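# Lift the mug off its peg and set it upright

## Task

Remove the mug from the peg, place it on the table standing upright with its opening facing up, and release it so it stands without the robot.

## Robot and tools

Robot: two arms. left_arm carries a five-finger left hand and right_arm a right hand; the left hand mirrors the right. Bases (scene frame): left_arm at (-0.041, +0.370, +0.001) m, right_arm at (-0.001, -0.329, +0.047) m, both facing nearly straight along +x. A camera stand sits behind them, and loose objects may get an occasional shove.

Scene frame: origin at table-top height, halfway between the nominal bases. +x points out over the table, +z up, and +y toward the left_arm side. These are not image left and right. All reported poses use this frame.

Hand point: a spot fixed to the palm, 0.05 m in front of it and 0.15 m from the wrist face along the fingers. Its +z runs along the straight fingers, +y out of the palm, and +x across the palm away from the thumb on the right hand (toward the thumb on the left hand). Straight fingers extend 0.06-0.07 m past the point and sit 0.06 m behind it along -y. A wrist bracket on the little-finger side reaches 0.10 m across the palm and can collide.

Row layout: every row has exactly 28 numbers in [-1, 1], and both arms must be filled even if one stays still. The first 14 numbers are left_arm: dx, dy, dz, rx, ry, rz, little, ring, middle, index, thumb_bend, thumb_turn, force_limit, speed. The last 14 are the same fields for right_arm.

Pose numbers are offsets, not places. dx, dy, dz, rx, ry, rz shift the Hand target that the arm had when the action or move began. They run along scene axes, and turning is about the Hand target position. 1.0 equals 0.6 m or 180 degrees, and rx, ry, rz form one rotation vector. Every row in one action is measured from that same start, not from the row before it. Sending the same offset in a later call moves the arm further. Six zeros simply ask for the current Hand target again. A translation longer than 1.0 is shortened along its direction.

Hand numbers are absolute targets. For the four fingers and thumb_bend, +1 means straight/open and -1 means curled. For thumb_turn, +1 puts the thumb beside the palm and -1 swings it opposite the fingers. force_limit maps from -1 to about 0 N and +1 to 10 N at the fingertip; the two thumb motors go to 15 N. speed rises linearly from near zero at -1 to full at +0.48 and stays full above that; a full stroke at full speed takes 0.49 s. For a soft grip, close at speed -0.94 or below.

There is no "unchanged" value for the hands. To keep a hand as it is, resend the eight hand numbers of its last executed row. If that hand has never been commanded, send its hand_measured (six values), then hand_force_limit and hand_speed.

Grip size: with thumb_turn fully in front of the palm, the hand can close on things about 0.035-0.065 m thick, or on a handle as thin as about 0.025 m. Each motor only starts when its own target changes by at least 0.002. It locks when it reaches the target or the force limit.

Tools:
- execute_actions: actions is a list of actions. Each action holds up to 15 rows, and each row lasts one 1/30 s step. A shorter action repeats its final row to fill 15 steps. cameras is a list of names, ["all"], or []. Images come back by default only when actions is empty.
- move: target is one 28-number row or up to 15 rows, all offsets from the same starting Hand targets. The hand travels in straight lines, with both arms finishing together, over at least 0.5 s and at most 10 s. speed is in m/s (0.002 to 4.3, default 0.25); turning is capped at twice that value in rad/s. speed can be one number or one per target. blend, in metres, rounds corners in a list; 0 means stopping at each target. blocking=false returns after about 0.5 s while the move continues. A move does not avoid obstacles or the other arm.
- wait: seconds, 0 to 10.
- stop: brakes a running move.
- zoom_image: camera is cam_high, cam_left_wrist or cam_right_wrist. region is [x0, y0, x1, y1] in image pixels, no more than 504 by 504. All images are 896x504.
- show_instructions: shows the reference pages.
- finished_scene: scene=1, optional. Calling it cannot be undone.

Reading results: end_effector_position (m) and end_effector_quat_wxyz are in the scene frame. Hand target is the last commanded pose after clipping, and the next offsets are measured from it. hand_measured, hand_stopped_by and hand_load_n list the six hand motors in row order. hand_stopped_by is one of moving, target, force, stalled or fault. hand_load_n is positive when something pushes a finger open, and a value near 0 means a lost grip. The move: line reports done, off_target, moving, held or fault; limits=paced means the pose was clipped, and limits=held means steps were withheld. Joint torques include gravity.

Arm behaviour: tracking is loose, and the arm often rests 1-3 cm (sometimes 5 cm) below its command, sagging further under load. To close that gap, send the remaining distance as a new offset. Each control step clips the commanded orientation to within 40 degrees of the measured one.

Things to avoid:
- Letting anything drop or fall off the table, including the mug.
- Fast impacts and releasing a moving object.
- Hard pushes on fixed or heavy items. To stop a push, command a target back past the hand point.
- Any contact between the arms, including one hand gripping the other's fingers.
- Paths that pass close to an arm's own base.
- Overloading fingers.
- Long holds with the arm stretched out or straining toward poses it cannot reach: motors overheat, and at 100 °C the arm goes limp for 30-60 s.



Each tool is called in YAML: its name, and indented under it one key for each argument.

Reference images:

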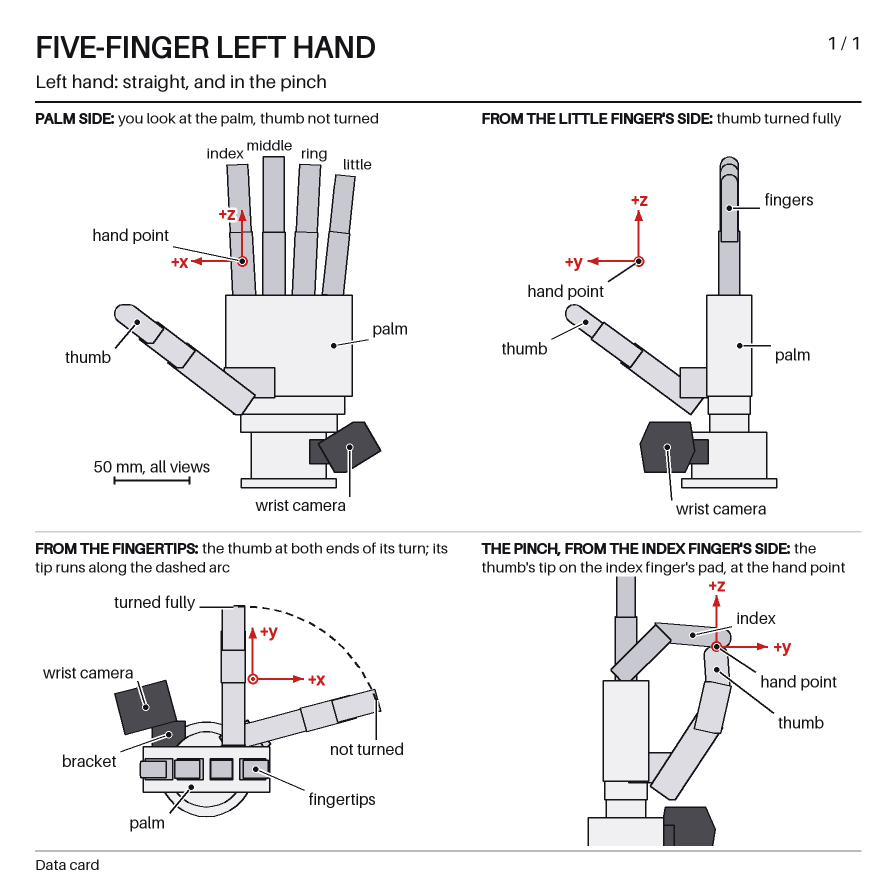

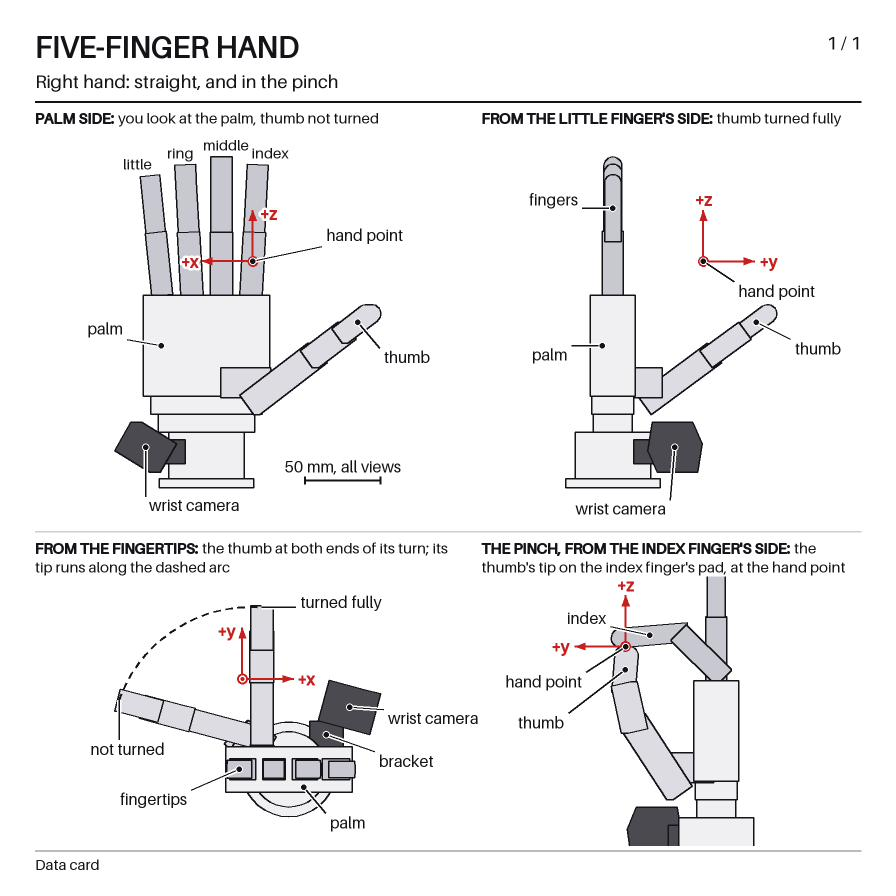

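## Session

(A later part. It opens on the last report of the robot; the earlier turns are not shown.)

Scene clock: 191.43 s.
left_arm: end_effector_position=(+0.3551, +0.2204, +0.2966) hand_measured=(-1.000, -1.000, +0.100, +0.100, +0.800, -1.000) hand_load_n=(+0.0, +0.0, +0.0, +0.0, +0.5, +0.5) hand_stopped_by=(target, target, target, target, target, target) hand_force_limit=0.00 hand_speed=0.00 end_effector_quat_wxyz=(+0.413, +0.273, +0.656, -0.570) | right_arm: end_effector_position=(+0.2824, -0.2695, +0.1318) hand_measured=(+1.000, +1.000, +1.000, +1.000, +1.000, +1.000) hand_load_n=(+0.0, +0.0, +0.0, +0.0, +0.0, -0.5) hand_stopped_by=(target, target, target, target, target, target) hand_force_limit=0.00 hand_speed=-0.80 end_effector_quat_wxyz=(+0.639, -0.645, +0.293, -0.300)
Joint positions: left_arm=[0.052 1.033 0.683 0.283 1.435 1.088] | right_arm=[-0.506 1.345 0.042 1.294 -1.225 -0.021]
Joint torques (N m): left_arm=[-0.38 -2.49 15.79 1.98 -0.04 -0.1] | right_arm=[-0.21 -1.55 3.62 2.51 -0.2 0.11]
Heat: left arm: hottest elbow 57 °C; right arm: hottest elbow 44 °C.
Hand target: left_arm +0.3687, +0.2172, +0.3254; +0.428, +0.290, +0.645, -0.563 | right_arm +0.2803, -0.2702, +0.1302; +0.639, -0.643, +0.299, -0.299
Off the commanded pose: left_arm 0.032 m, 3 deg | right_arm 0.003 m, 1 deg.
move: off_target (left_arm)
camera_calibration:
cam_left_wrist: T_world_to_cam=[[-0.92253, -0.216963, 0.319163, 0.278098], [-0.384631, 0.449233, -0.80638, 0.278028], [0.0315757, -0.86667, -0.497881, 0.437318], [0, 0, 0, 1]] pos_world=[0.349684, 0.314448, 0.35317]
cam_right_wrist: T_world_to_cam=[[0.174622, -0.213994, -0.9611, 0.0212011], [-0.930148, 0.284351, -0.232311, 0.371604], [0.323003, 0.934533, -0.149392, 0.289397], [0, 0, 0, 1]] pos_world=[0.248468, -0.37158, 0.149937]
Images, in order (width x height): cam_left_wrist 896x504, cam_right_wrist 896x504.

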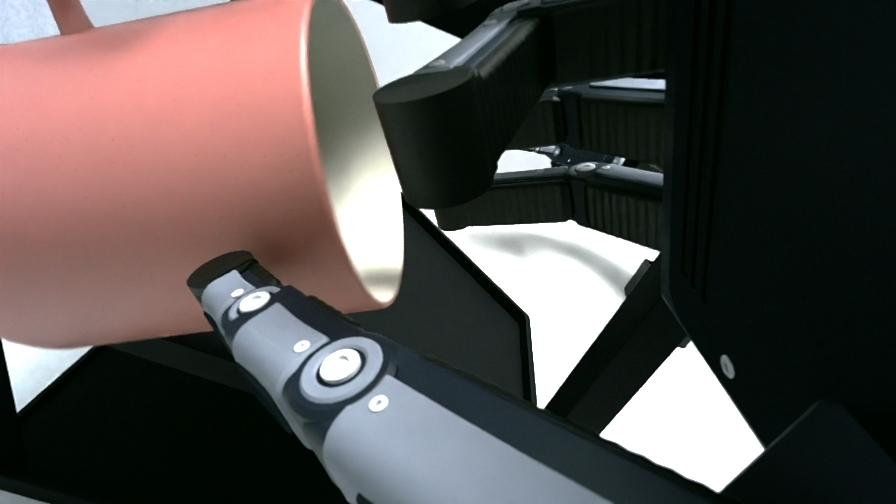

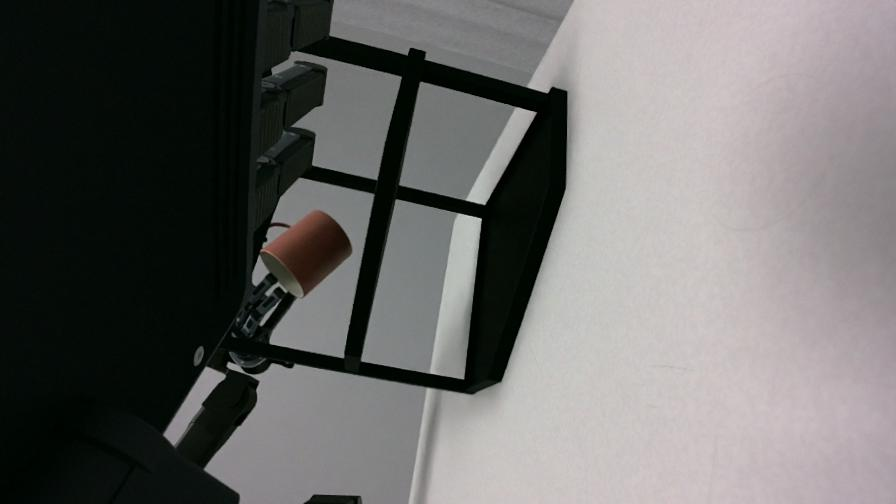

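move:
  target: [0.005, 0.0195, 0.02, 0, 0, 0, -1, -1, 0.1, 0.1, 1, -1, 0, 0, 0, 0, 0, 0, 0, 0, 1, 1, 1, 1, 1, 1, 0, -0.8]
  speed: 0.1
  cameras: ["cam_left_wrist"]

Scene clock: 200.40 s.
left_arm: end_effector_position=(+0.3587, +0.2248, +0.3097) hand_measured=(-1.000, -1.000, +0.100, +0.100, +1.000, -1.000) hand_load_n=(+0.0, +0.0, +0.0, +0.0, +0.0, +0.0) hand_stopped_by=(target, target, target, target, target, target) hand_force_limit=0.00 hand_speed=0.00 end_effector_quat_wxyz=(+0.415, +0.281, +0.651, -0.570) | right_arm: end_effector_position=(+0.2824, -0.2695, +0.1318) hand_measured=(+1.000, +1.000, +1.000, +1.000, +1.000, +1.000) hand_load_n=(+0.5, +0.0, +0.0, +0.0, +0.0, +0.0) hand_stopped_by=(target, target, target, target, target, target) hand_force_limit=0.00 hand_speed=-0.80 end_effector_quat_wxyz=(+0.639, -0.645, +0.293, -0.300)
Joint positions: left_arm=[0.067 1.038 0.714 0.283 1.461 1.078] | right_arm=[-0.506 1.345 0.042 1.294 -1.225 -0.021]
Joint torques (N m): left_arm=[0.62 -3.78 15.77 1.26 0.26 -0.1] | right_arm=[-0.26 -1.49 3.6 2.51 -0.19 0.12]
Heat: left arm: hottest elbow 56 °C; right arm: hottest elbow 42 °C.
Hand target: left_arm +0.3718, +0.2290, +0.3374; +0.428, +0.290, +0.645, -0.563 | right_arm +0.2803, -0.2702, +0.1302; +0.639, -0.643, +0.299, -0.299
Off the commanded pose: left_arm 0.031 m, 2 deg | right_arm 0.003 m, 1 deg.
move: off_target (left_arm)
camera_calibration:
cam_left_wrist: T_world_to_cam=[[-0.929686, -0.206533, 0.305005, 0.282692], [-0.367145, 0.452559, -0.812647, 0.28298], [0.0298058, -0.867487, -0.496566, 0.447978], [0, 0, 0, 1]] pos_world=[0.353357, 0.318935, 0.366191]
Images, in order (width x height): cam_left_wrist 896x504.

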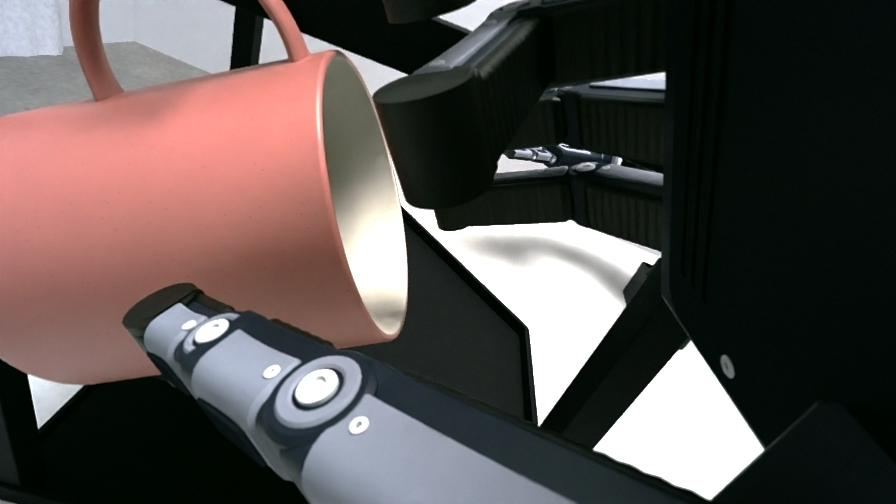

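move:
  target: [0.04, 0.008, -0.037, 0, 0, 0, -1, -1, 0.1, 0.1, 1, -1, 0, 0, 0, 0, 0, 0, 0, 0, 1, 1, 1, 1, 1, 1, 0, -0.8]
  speed: 0.08
  cameras: ["cam_left_wrist", "cam_right_wrist"]

Scene clock: 209.23 s.
left_arm: end_effector_position=(+0.3777, +0.2285, +0.2848) hand_measured=(-1.000, -1.000, +0.100, +0.100, +1.000, -1.000) hand_load_n=(+0.0, +0.0, +0.0, +0.0, +0.0, +0.0) hand_stopped_by=(target, target, target, target, target, target) hand_force_limit=0.00 hand_speed=0.00 end_effector_quat_wxyz=(+0.401, +0.267, +0.658, -0.578) | right_arm: end_effector_position=(+0.2824, -0.2695, +0.1318) hand_measured=(+1.000, +1.000, +1.000, +1.000, +1.000, +1.000) hand_load_n=(+0.0, +0.0, +0.0, +0.0, +0.0, +0.0) hand_stopped_by=(target, target, target, target, target, target) hand_force_limit=0.00 hand_speed=-0.80 end_effector_quat_wxyz=(+0.639, -0.645, +0.293, -0.300)
Joint positions: left_arm=[0.071 1.13 0.722 0.319 1.467 1.081] | right_arm=[-0.506 1.345 0.042 1.294 -1.225 -0.021]
Joint torques (N m): left_arm=[1.38 -4.19 15.53 2.29 0.27 0.11] | right_arm=[-0.26 -1.55 3.62 2.51 -0.19 0.11]
Heat: left arm: hottest elbow 59 °C; right arm: hottest elbow 41 °C.
Hand target: left_arm +0.3957, +0.2338, +0.3151; +0.428, +0.290, +0.645, -0.563 | right_arm +0.2803, -0.2702, +0.1302; +0.639, -0.643, +0.299, -0.299
Off the commanded pose: left_arm 0.036 m, 5 deg | right_arm 0.003 m, 1 deg.
move: off_target (left_arm)
camera_calibration:
cam_left_wrist: T_world_to_cam=[[-0.915598, -0.203785, 0.34663, 0.290931], [-0.402034, 0.448859, -0.798057, 0.277892], [0.00704441, -0.870056, -0.492903, 0.446385], [0, 0, 0, 1]] pos_world=[0.374953, 0.322934, 0.340953]
cam_right_wrist: T_world_to_cam=[[0.174622, -0.213994, -0.9611, 0.0212011], [-0.930148, 0.284351, -0.232311, 0.371604], [0.323003, 0.934533, -0.149392, 0.289397], [0, 0, 0, 1]] pos_world=[0.248468, -0.37158, 0.149937]
Images, in order (width x height): cam_left_wrist 896x504, cam_right_wrist 896x504.

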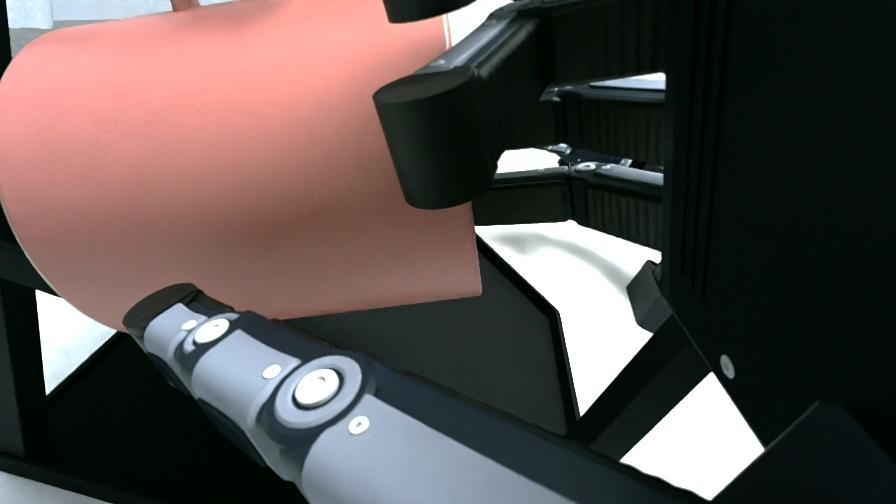

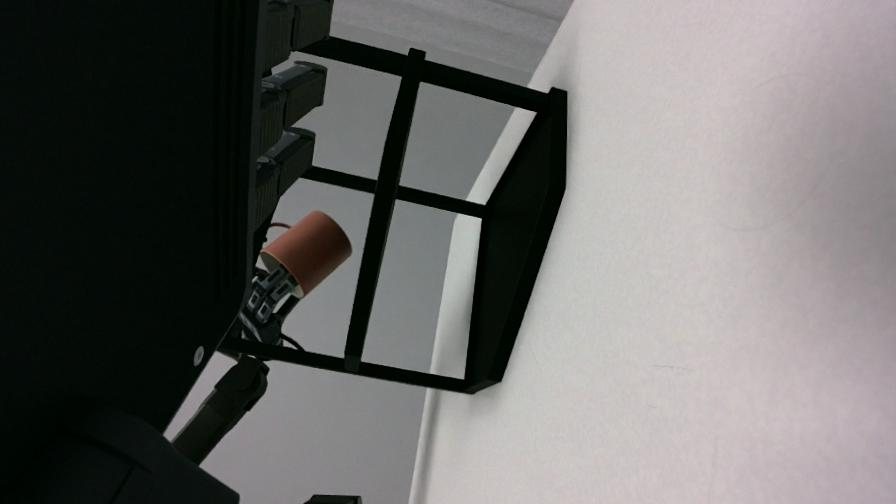

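zoom_image:
  camera: "cam_right_wrist"
  region: [220, 200, 370, 370]

zoom_image:
  camera: "cam_left_wrist"
  region: [340, 0, 660, 330]

Scaled by 2.965 from the camera's 896x504 image, which has a finer 1280x720 frame.

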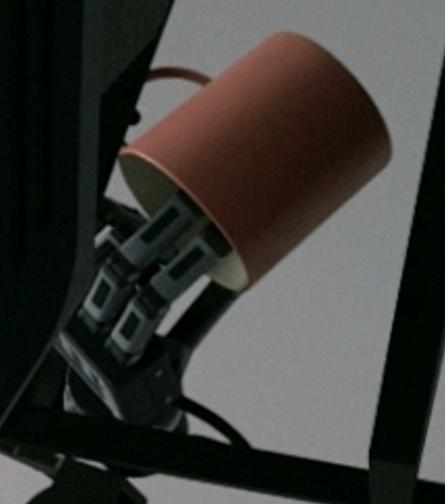

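Scaled by 1.527 from the camera's 896x504 image, which has a finer 1280x720 frame.

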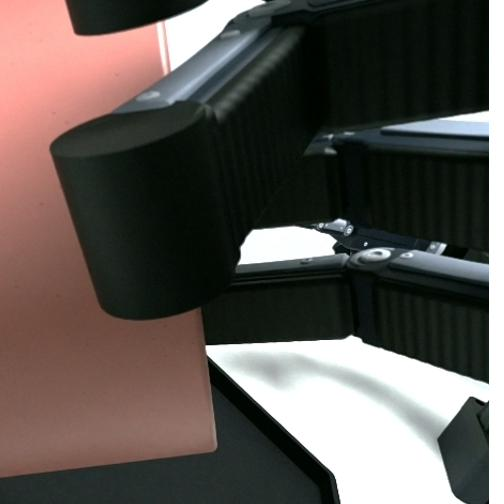

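move:
  target: [0.0483, 0.005, -0.0117, 0.006, -0.027, 0, -1, -1, 0.1, 0.1, 1, -1, 0, 0, 0, 0, 0, 0, 0, 0, 1, 1, 1, 1, 1, 1, 0, -0.8]
  speed: 0.08
  cameras: ["cam_left_wrist", "cam_right_wrist"]

Scene clock: 253.80 s.
left_arm: end_effector_position=(+0.4041, +0.2320, +0.2810) hand_measured=(-1.000, -1.000, +0.100, +0.100, +1.000, -1.000) hand_load_n=(+0.0, -0.5, +0.0, +0.0, +0.0, +0.0) hand_stopped_by=(target, target, target, target, target, target) hand_force_limit=0.00 hand_speed=0.00 end_effector_quat_wxyz=(+0.426, +0.297, +0.644, -0.562) | right_arm: end_effector_position=(+0.2824, -0.2695, +0.1318) hand_measured=(+1.000, +1.000, +1.000, +1.000, +1.000, +1.000) hand_load_n=(+0.0, +0.0, +0.0, +0.0, +0.0, +0.0) hand_stopped_by=(target, target, target, target, target, target) hand_force_limit=0.00 hand_speed=-0.80 end_effector_quat_wxyz=(+0.639, -0.645, +0.293, -0.300)
Joint positions: left_arm=[0.072 1.209 0.754 0.393 1.471 1.142] | right_arm=[-0.506 1.345 0.042 1.294 -1.225 -0.021]
Joint torques (N m): left_arm=[0.73 -4.6 15.16 2.13 0 0.13] | right_arm=[-0.21 -1.49 3.62 2.52 -0.19 0.11]
Heat: left arm: hottest elbow 57 °C; right arm: hottest elbow 38 °C.
Hand target: left_arm +0.4247, +0.2369, +0.3080; +0.452, +0.318, +0.631, -0.544 | right_arm +0.2803, -0.2702, +0.1302; +0.639, -0.643, +0.299, -0.299
Off the commanded pose: left_arm 0.034 m, 5 deg | right_arm 0.003 m, 1 deg.
move: off_target (left_arm)
camera_calibration:
cam_left_wrist: T_world_to_cam=[[-0.942831, -0.204798, 0.262922, 0.351875], [-0.330005, 0.463504, -0.82235, 0.258288], [0.0465506, -0.862103, -0.504591, 0.432875], [0, 0, 0, 1]] pos_world=[0.396844, 0.325529, 0.338312]
cam_right_wrist: T_world_to_cam=[[0.174622, -0.213994, -0.9611, 0.0212011], [-0.930148, 0.284351, -0.232311, 0.371604], [0.323003, 0.934533, -0.149392, 0.289397], [0, 0, 0, 1]] pos_world=[0.248468, -0.37158, 0.149937]
Images, in order (width x height): cam_left_wrist 896x504, cam_right_wrist 896x504.

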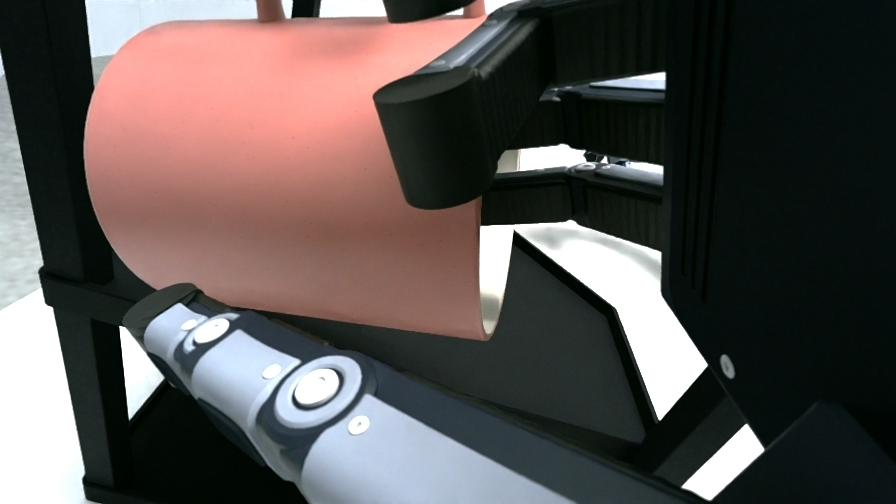

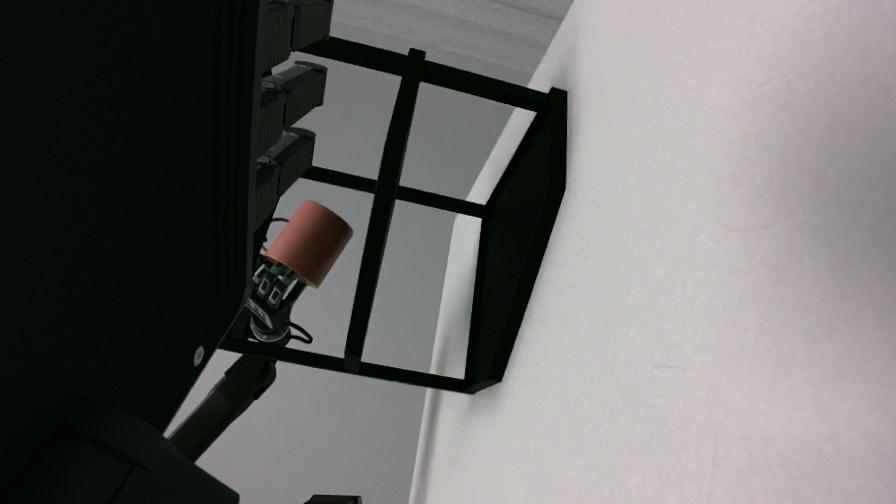

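zoom_image:
  camera: "cam_right_wrist"
  region: [220, 180, 370, 350]

zoom_image:
  camera: "cam_left_wrist"
  region: [380, 90, 600, 350]

Scaled by 2.965 from the camera's 896x504 image, which has a finer 1280x720 frame.

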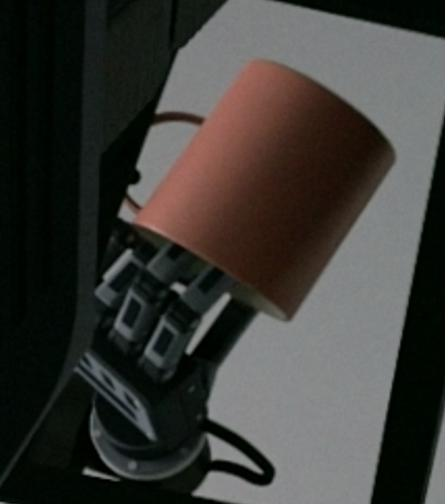

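Scaled by 1.938 from the camera's 896x504 image, which has a finer 1280x720 frame.

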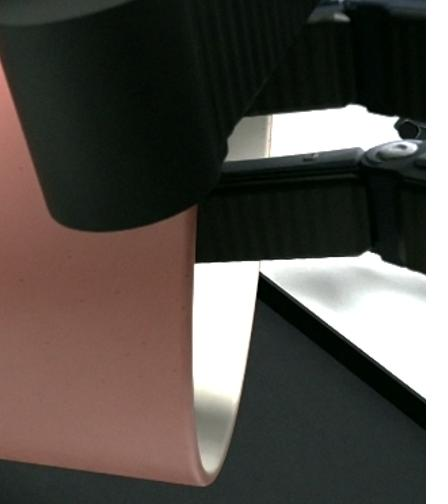

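move:
  target:
    - [-0.043, -0.008, 0.0235, 0, 0, 0, -1, -1, 0.1, 0.1, 1, -1, 0, 0, 0, 0, 0, 0, 0, 0, 1, 1, 1, 1, 1, 1, 0, -0.8]
    - [-0.0317, -0.0033, 0.05, 0, 0, 0, -1, -1, 0.1, 0.1, 1, -0.55, 0, 0, 0, 0, 0, 0, 0, 0, 1, 1, 1, 1, 1, 1, 0, -0.8]
  speed: 0.1
  blend: [0.01, 0]
  cameras: ["cam_left_wrist", "cam_right_wrist"]

Scene clock: 271.87 s.
left_arm: end_effector_position=(+0.3948, +0.2311, +0.3051) hand_measured=(-1.000, -1.000, +0.100, +0.100, +1.000, -0.550) hand_load_n=(+0.0, +0.0, +0.0, +0.0, +0.0, +0.5) hand_stopped_by=(target, target, target, target, target, target) hand_force_limit=0.00 hand_speed=0.00 end_effector_quat_wxyz=(+0.436, +0.303, +0.640, -0.556) | right_arm: end_effector_position=(+0.2824, -0.2695, +0.1318) hand_measured=(+1.000, +1.000, +1.000, +1.000, +1.000, +1.000) hand_load_n=(+0.0, +0.0, +0.0, -0.5, +0.0, +0.0) hand_stopped_by=(target, target, target, target, target, target) hand_force_limit=0.00 hand_speed=-0.80 end_effector_quat_wxyz=(+0.639, -0.645, +0.293, -0.300)
Joint positions: left_arm=[0.072 1.149 0.763 0.366 1.466 1.127] | right_arm=[-0.506 1.345 0.042 1.294 -1.225 -0.021]
Joint torques (N m): left_arm=[0.56 -4.95 15.68 0.88 0.16 -0.06] | right_arm=[-0.21 -1.55 3.62 2.5 -0.19 0.12]
Heat: left arm: hottest elbow 60 °C; right arm: hottest elbow 37 °C.
Hand target: left_arm +0.4057, +0.2349, +0.3381; +0.452, +0.318, +0.631, -0.544 | right_arm +0.2803, -0.2702, +0.1302; +0.639, -0.643, +0.299, -0.299
Off the commanded pose: left_arm 0.035 m, 3 deg | right_arm 0.003 m, 1 deg.
move: off_target (left_arm); blend cut to 0.0088 m at target 1; target 2's new numbers were sent with left_arm's hand 0.034 m and 3 deg from that target
camera_calibration:
cam_left_wrist: T_world_to_cam=[[-0.948504, -0.209957, 0.23719, 0.347896], [-0.310158, 0.463421, -0.830086, 0.269959], [0.0643634, -0.860906, -0.504677, 0.437442], [0, 0, 0, 1]] pos_world=[0.385556, 0.324535, 0.362338]
cam_right_wrist: T_world_to_cam=[[0.174622, -0.213994, -0.9611, 0.0212011], [-0.930148, 0.284351, -0.232311, 0.371604], [0.323003, 0.934533, -0.149392, 0.289397], [0, 0, 0, 1]] pos_world=[0.248468, -0.37158, 0.149937]
Images, in order (width x height): cam_left_wrist 896x504, cam_right_wrist 896x504.

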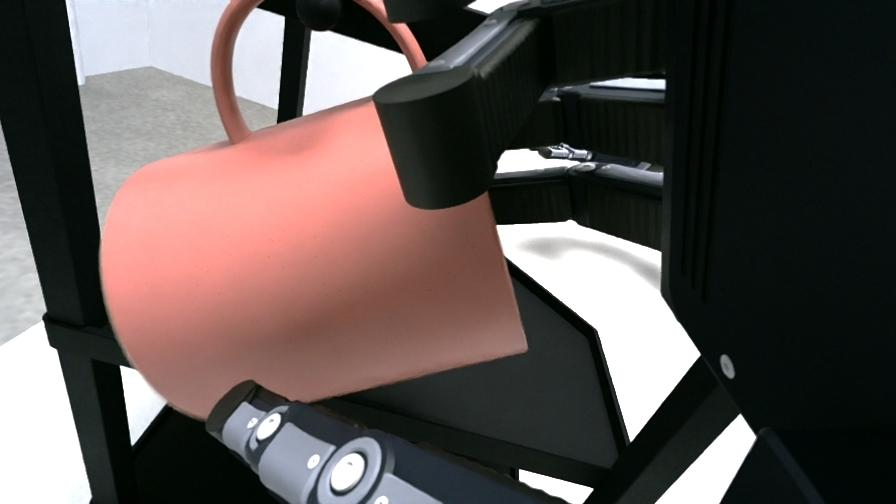

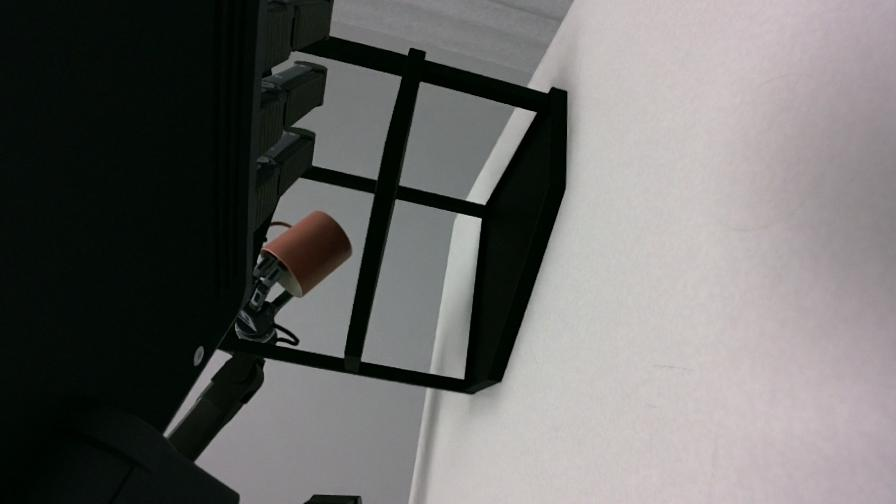

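zoom_image:
  camera: "cam_right_wrist"
  region: [220, 180, 370, 350]

zoom_image:
  camera: "cam_left_wrist"
  region: [360, 0, 600, 360]

Scaled by 2.965 from the camera's 896x504 image, which has a finer 1280x720 frame.

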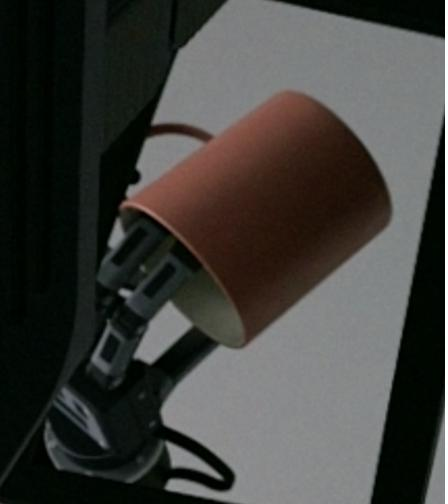

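Scaled by 1.400 from the camera's 896x504 image, which has a finer 1280x720 frame.

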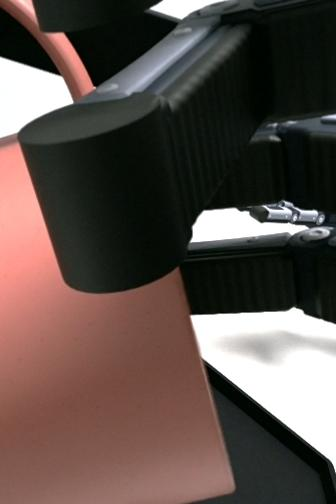

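move:
  target: [0.04, 0.006, -0.0167, 0, 0, 0, -1, -1, 0.1, 0.1, 1, -0.55, 0, 0, 0, 0, 0, 0, 0, 0, 1, 1, 1, 1, 1, 1, 0, -0.8]
  speed: 0.08
  cameras: ["cam_left_wrist", "cam_right_wrist"]

Scene clock: 275.40 s.
left_arm: end_effector_position=(+0.4111, +0.2327, +0.2968) hand_measured=(-1.000, -1.000, +0.100, +0.100, +1.000, -0.550) hand_load_n=(+0.5, +0.0, +0.0, +0.0, +0.0, +0.5) hand_stopped_by=(target, target, target, target, target, target) hand_force_limit=0.00 hand_speed=0.00 end_effector_quat_wxyz=(+0.426, +0.296, +0.644, -0.563) | right_arm: end_effector_position=(+0.2824, -0.2695, +0.1318) hand_measured=(+1.000, +1.000, +1.000, +1.000, +1.000, +1.000) hand_load_n=(+0.0, +0.0, +0.0, +0.0, +0.0, -0.5) hand_stopped_by=(target, target, target, target, target, target) hand_force_limit=0.00 hand_speed=-0.80 end_effector_quat_wxyz=(+0.639, -0.645, +0.293, -0.300)
Joint positions: left_arm=[0.072 1.21 0.797 0.365 1.472 1.127] | right_arm=[-0.506 1.345 0.042 1.294 -1.225 -0.021]
Joint torques (N m): left_arm=[0.62 -4.95 15.61 1.91 0.02 0.11] | right_arm=[-0.21 -1.61 3.6 2.51 -0.19 0.11]
Heat: left arm: hottest elbow 61 °C; right arm: hottest elbow 37 °C.
Hand target: left_arm +0.4297, +0.2385, +0.3279; +0.452, +0.318, +0.631, -0.544 | right_arm +0.2803, -0.2702, +0.1302; +0.639, -0.643, +0.299, -0.299
Off the commanded pose: left_arm 0.037 m, 5 deg | right_arm 0.003 m, 1 deg.
move: off_target (left_arm)
camera_calibration:
cam_left_wrist: T_world_to_cam=[[-0.942731, -0.203297, 0.264442, 0.35368], [-0.330512, 0.462486, -0.82272, 0.273709], [0.0449559, -0.863004, -0.503192, 0.441495], [0, 0, 0, 1]] pos_world=[0.404041, 0.326328, 0.353815]
cam_right_wrist: T_world_to_cam=[[0.174622, -0.213994, -0.9611, 0.0212011], [-0.930148, 0.284351, -0.232311, 0.371604], [0.323003, 0.934533, -0.149392, 0.289397], [0, 0, 0, 1]] pos_world=[0.248468, -0.37158, 0.149937]
Images, in order (width x height): cam_left_wrist 896x504, cam_right_wrist 896x504.

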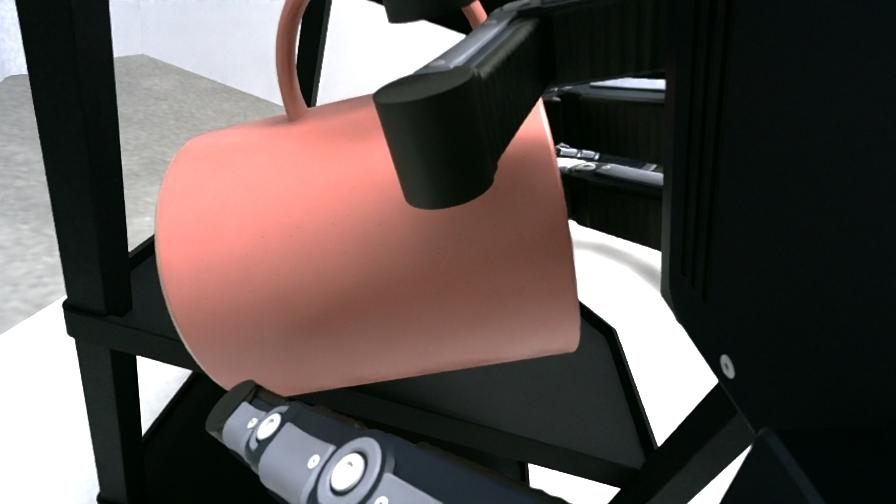

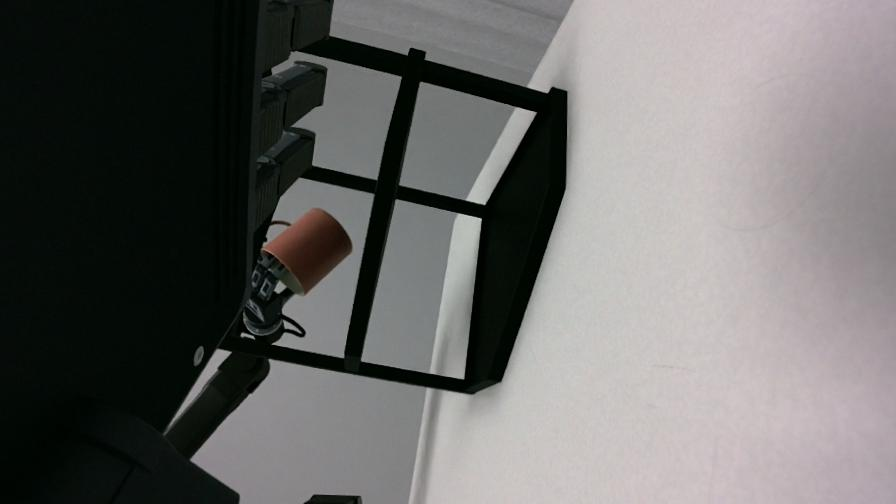

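zoom_image:
  camera: "cam_right_wrist"
  region: [220, 180, 370, 350]

zoom_image:
  camera: "cam_left_wrist"
  region: [360, 0, 680, 380]

Scaled by 2.965 from the camera's 896x504 image, which has a finer 1280x720 frame.

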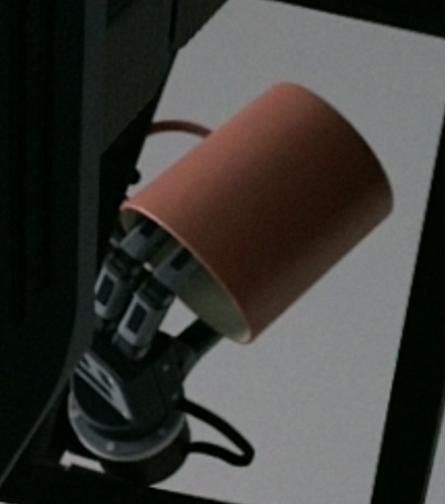

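Scaled by 1.326 from the camera's 896x504 image, which has a finer 1280x720 frame.

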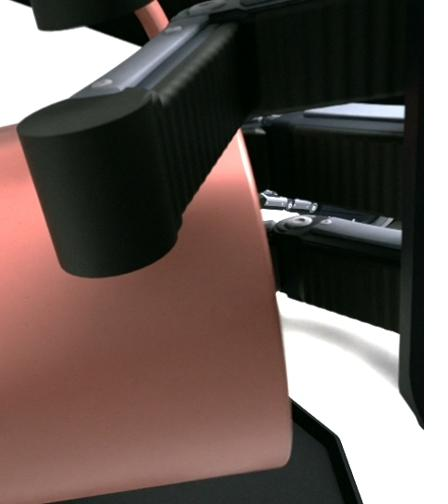

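move:
  target: [-0.005, 0, -0.0133, 0, 0, 0, -1, -1, 0.1, 0.1, 1, -0.55, 0, 0, 0, 0, 0, 0, 0, 0, 1, 1, 1, 1, 1, 1, 0, -0.8]
  speed: 0.08
  cameras: ["cam_left_wrist", "cam_right_wrist"]

Scene clock: 279.70 s.
left_arm: end_effector_position=(+0.4113, +0.2327, +0.2969) hand_measured=(-1.000, -1.000, +0.100, +0.100, +1.000, -0.550) hand_load_n=(+0.0, +0.0, +0.0, +0.0, +0.0, +0.0) hand_stopped_by=(target, target, target, target, target, target) hand_force_limit=0.00 hand_speed=0.00 end_effector_quat_wxyz=(+0.427, +0.298, +0.643, -0.562) | right_arm: end_effector_position=(+0.2824, -0.2695, +0.1318) hand_measured=(+1.000, +1.000, +1.000, +1.000, +1.000, +1.000) hand_load_n=(+0.0, +0.0, -0.5, +0.0, +0.0, +0.0) hand_stopped_by=(target, target, target, target, target, target) hand_force_limit=0.00 hand_speed=-0.80 end_effector_quat_wxyz=(+0.639, -0.645, +0.293, -0.300)
Joint positions: left_arm=[0.072 1.21 0.797 0.365 1.472 1.131] | right_arm=[-0.506 1.345 0.042 1.294 -1.225 -0.021]
Joint torques (N m): left_arm=[0.97 -4.95 14.05 2.22 0.07 0.14] | right_arm=[-0.21 -1.55 3.62 2.51 -0.2 0.12]
Heat: left arm: hottest elbow 63 °C; right arm: hottest elbow 37 °C.
Hand target: left_arm +0.4266, +0.2385, +0.3201; +0.452, +0.318, +0.631, -0.544 | right_arm +0.2803, -0.2702, +0.1302; +0.639, -0.643, +0.299, -0.299
Off the commanded pose: left_arm 0.028 m, 4 deg | right_arm 0.003 m, 1 deg.
move: off_target (left_arm)
camera_calibration:
cam_left_wrist: T_world_to_cam=[[-0.943815, -0.203516, 0.260373, 0.355551], [-0.327111, 0.463216, -0.823668, 0.272681], [0.0470209, -0.862561, -0.503763, 0.44087], [0, 0, 0, 1]] pos_world=[0.404041, 0.326328, 0.354117]
cam_right_wrist: T_world_to_cam=[[0.174622, -0.213994, -0.9611, 0.0212011], [-0.930148, 0.284351, -0.232311, 0.371604], [0.323003, 0.934533, -0.149392, 0.289397], [0, 0, 0, 1]] pos_world=[0.248468, -0.37158, 0.149937]
Images, in order (width x height): cam_left_wrist 896x504, cam_right_wrist 896x504.

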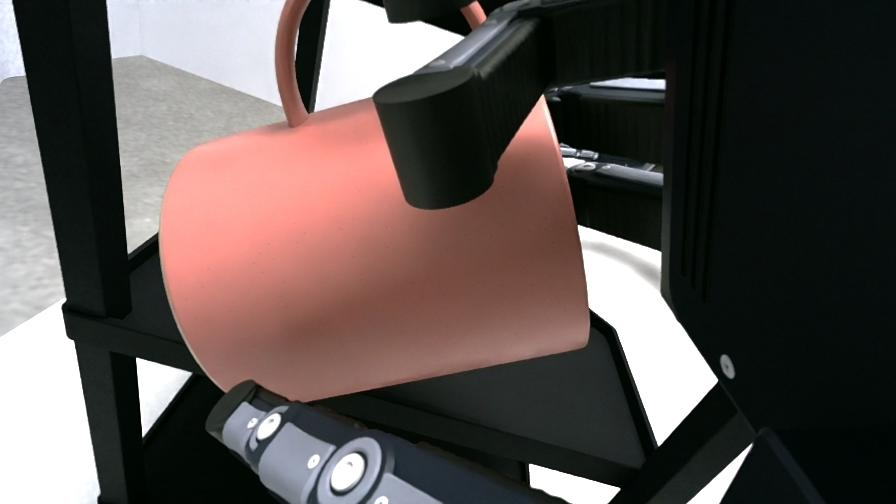

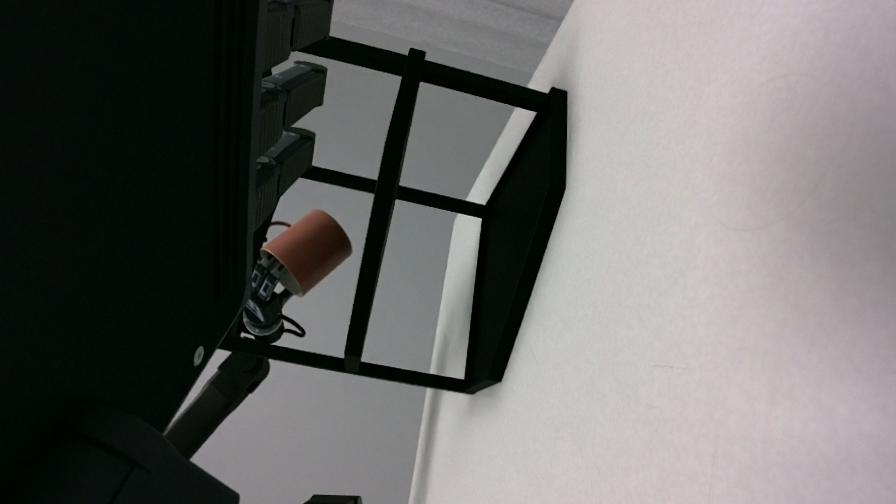

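move:
  target:
    - [0, 0, 0, 0, 0, 0, -1, -1, 0.1, 0.1, 0.35, -0.55, -0.4, -0.4, 0, 0, 0, 0, 0, 0, 1, 1, 1, 1, 1, 1, 0, -0.8]
    - [0, 0, 0, 0, 0, 0, -1, -1, -0.6, -0.6, -0.6, -0.55, -0.4, -0.75, 0, 0, 0, 0, 0, 0, 1, 1, 1, 1, 1, 1, 0, -0.8]
  speed: 0.08
  cameras: ["cam_left_wrist", "cam_right_wrist"]

Scene clock: 284.53 s.
left_arm: end_effector_position=(+0.4127, +0.2329, +0.2938) hand_measured=(-1.000, -1.000, +0.036, -0.288, +0.458, -0.550) hand_load_n=(+0.0, +0.0, +1.0, +7.0, +3.5, -2.0) hand_stopped_by=(target, target, force, force, force, target) hand_force_limit=-0.40 hand_speed=-0.75 end_effector_quat_wxyz=(+0.426, +0.297, +0.644, -0.562) | right_arm: end_effector_position=(+0.2824, -0.2695, +0.1318) hand_measured=(+1.000, +1.000, +1.000, +1.000, +1.000, +1.000) hand_load_n=(+0.0, -0.5, +0.0, +0.0, +0.0, -0.5) hand_stopped_by=(target, target, target, target, target, target) hand_force_limit=0.00 hand_speed=-0.80 end_effector_quat_wxyz=(+0.639, -0.645, +0.293, -0.300)
Joint positions: left_arm=[0.072 1.218 0.797 0.365 1.474 1.136] | right_arm=[-0.506 1.345 0.042 1.294 -1.225 -0.021]
Joint torques (N m): left_arm=[1.14 -5.89 14.04 2.29 0.02 0.15] | right_arm=[-0.15 -1.55 3.6 2.54 -0.2 0.11]
Heat: left arm: hottest elbow 64 °C; right arm: hottest elbow 37 °C.
Hand target: left_arm +0.4267, +0.2385, +0.3199; +0.452, +0.317, +0.631, -0.544 | right_arm +0.2803, -0.2702, +0.1302; +0.639, -0.643, +0.299, -0.299
Off the commanded pose: left_arm 0.030 m, 5 deg | right_arm 0.003 m, 1 deg.
move: off_target (left_arm); target 2's new numbers were sent with left_arm's hand 0.030 m and 5 deg from that target
camera_calibration:
cam_left_wrist: T_world_to_cam=[[-0.943246, -0.20242, 0.263276, 0.356278], [-0.329109, 0.46367, -0.822616, 0.270894], [0.0444404, -0.862575, -0.503973, 0.440442], [0, 0, 0, 1]] pos_world=[0.405638, 0.326426, 0.351014]
cam_right_wrist: T_world_to_cam=[[0.174622, -0.213994, -0.9611, 0.0212011], [-0.930148, 0.284351, -0.232311, 0.371604], [0.323003, 0.934533, -0.149392, 0.289397], [0, 0, 0, 1]] pos_world=[0.248468, -0.37158, 0.149937]
Images, in order (width x height): cam_left_wrist 896x504, cam_right_wrist 896x504.

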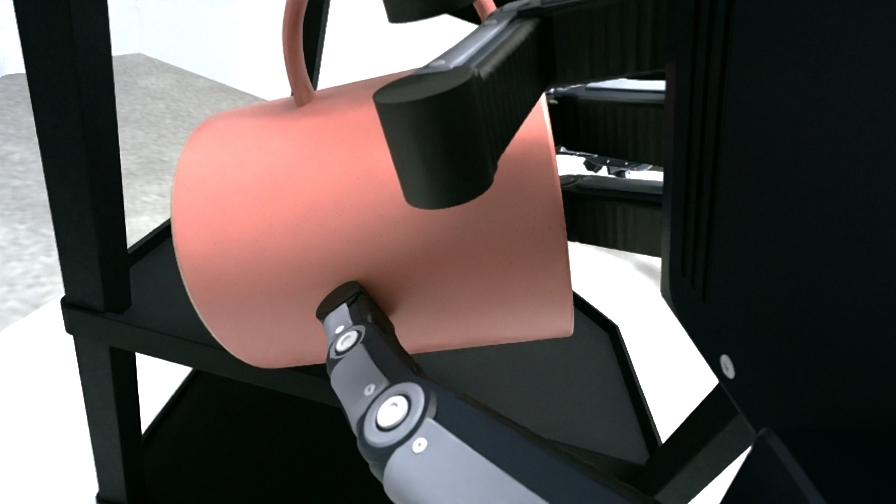

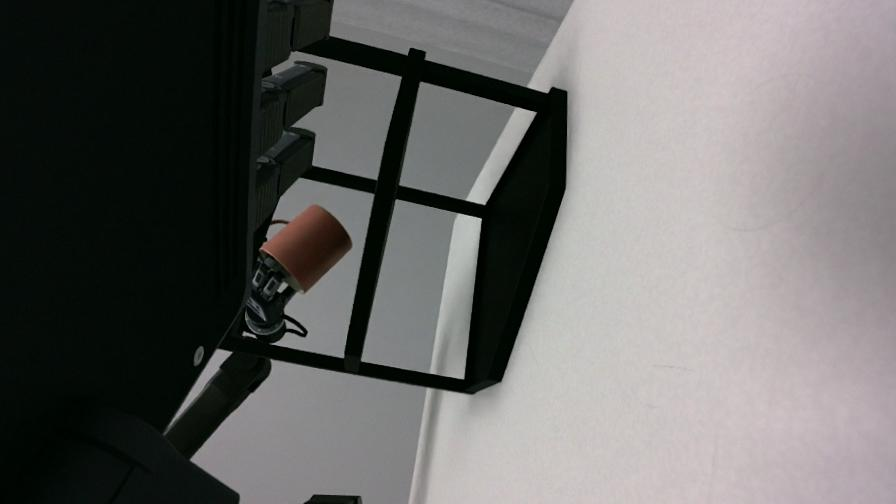

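move:
  target:
    - [0, 0, 0, 0, 0, 0, -1, -1, 0.1, 0.1, 0.8, -0.55, -0.4, -0.4, 0, 0, 0, 0, 0, 0, 1, 1, 1, 1, 1, 1, 0, -0.8]
    - [0.002, 0.018, 0.003, 0, 0, 0, -1, -1, 0.1, 0.1, 0.8, -0.75, -0.4, -0.4, 0, 0, 0, 0, 0, 0, 1, 1, 1, 1, 1, 1, 0, -0.8]
  speed: 0.06
  cameras: ["cam_left_wrist", "cam_right_wrist"]

Scene clock: 292.63 s.
left_arm: end_effector_position=(+0.4124, +0.2429, +0.2942) hand_measured=(-1.000, -1.000, +0.100, +0.100, +0.800, -0.750) hand_load_n=(+0.0, +0.0, +0.0, +0.0, +0.5, +0.0) hand_stopped_by=(target, target, target, target, target, target) hand_force_limit=-0.40 hand_speed=-0.40 end_effector_quat_wxyz=(+0.428, +0.296, +0.644, -0.561) | right_arm: end_effector_position=(+0.2824, -0.2695, +0.1318) hand_measured=(+1.000, +1.000, +1.000, +1.000, +1.000, +1.000) hand_load_n=(-0.5, +0.0, +0.0, +0.0, +0.0, +0.0) hand_stopped_by=(target, target, target, target, target, target) hand_force_limit=0.00 hand_speed=-0.80 end_effector_quat_wxyz=(+0.639, -0.645, +0.293, -0.300)
Joint positions: left_arm=[0.098 1.218 0.797 0.365 1.495 1.139] | right_arm=[-0.506 1.345 0.042 1.294 -1.225 -0.021]
Joint torques (N m): left_arm=[0.97 -5.25 14.76 2.06 0.26 0.1] | right_arm=[-0.21 -1.49 3.62 2.52 -0.2 0.12]
Heat: left arm: hottest elbow 65 °C; right arm: hottest elbow 36 °C.
Hand target: left_arm +0.4279, +0.2492, +0.3217; +0.452, +0.318, +0.631, -0.544 | right_arm +0.2803, -0.2702, +0.1302; +0.639, -0.643, +0.299, -0.299
Off the commanded pose: left_arm 0.032 m, 4 deg | right_arm 0.003 m, 1 deg.
move: off_target (left_arm); target 2's new numbers were sent with left_arm's hand 0.032 m and 4 deg from that target
camera_calibration:
cam_left_wrist: T_world_to_cam=[[-0.943022, -0.206627, 0.260795, 0.359723], [-0.328975, 0.461605, -0.82383, 0.267185], [0.049841, -0.862685, -0.503279, 0.446904], [0, 0, 0, 1]] pos_world=[0.40485, 0.336532, 0.351218]
cam_right_wrist: T_world_to_cam=[[0.174622, -0.213994, -0.9611, 0.0212011], [-0.930148, 0.284351, -0.232311, 0.371604], [0.323003, 0.934533, -0.149392, 0.289397], [0, 0, 0, 1]] pos_world=[0.248468, -0.37158, 0.149937]
Images, in order (width x height): cam_left_wrist 896x504, cam_right_wrist 896x504.

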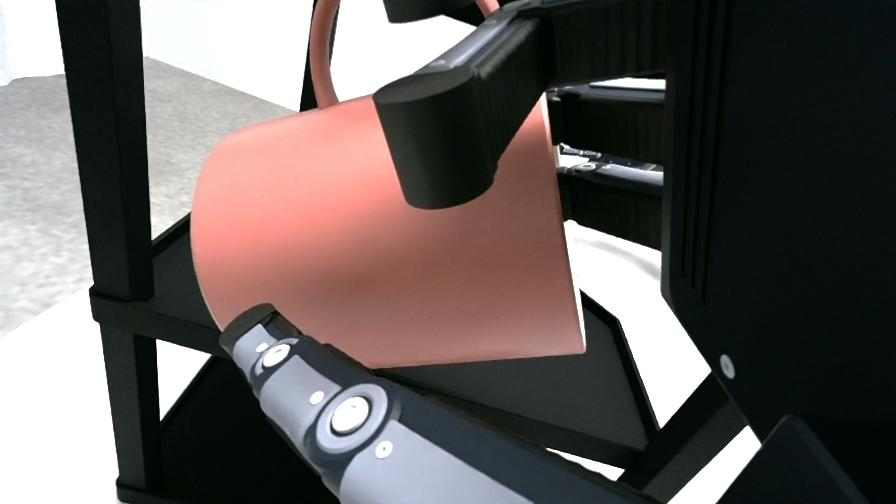

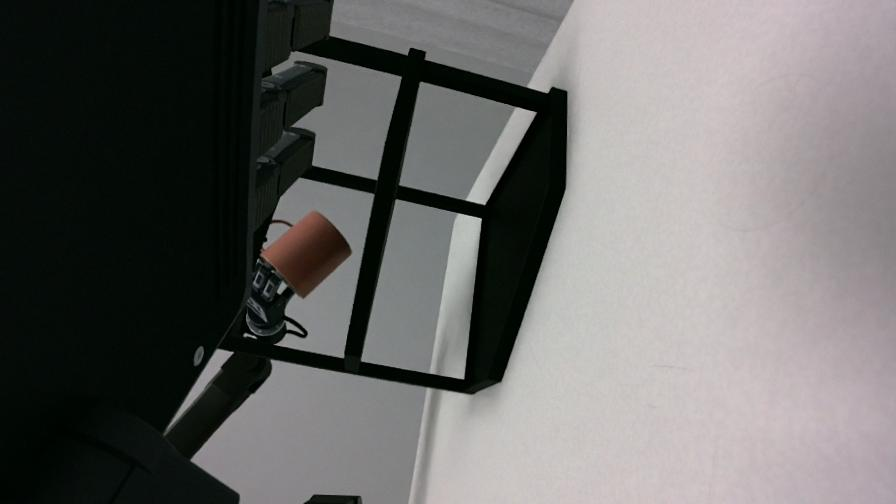

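zoom_image:
  camera: "cam_right_wrist"
  region: [220, 180, 370, 350]

Scaled by 2.965 from the camera's 896x504 image, which has a finer 1280x720 frame.

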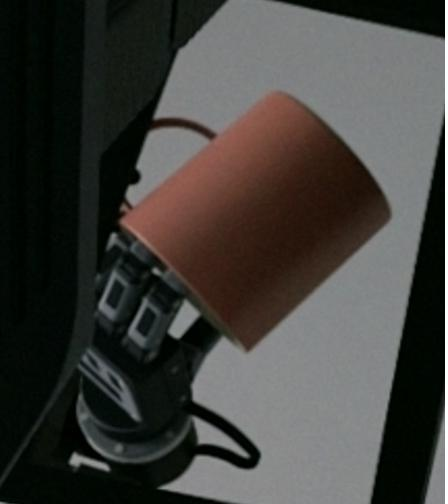

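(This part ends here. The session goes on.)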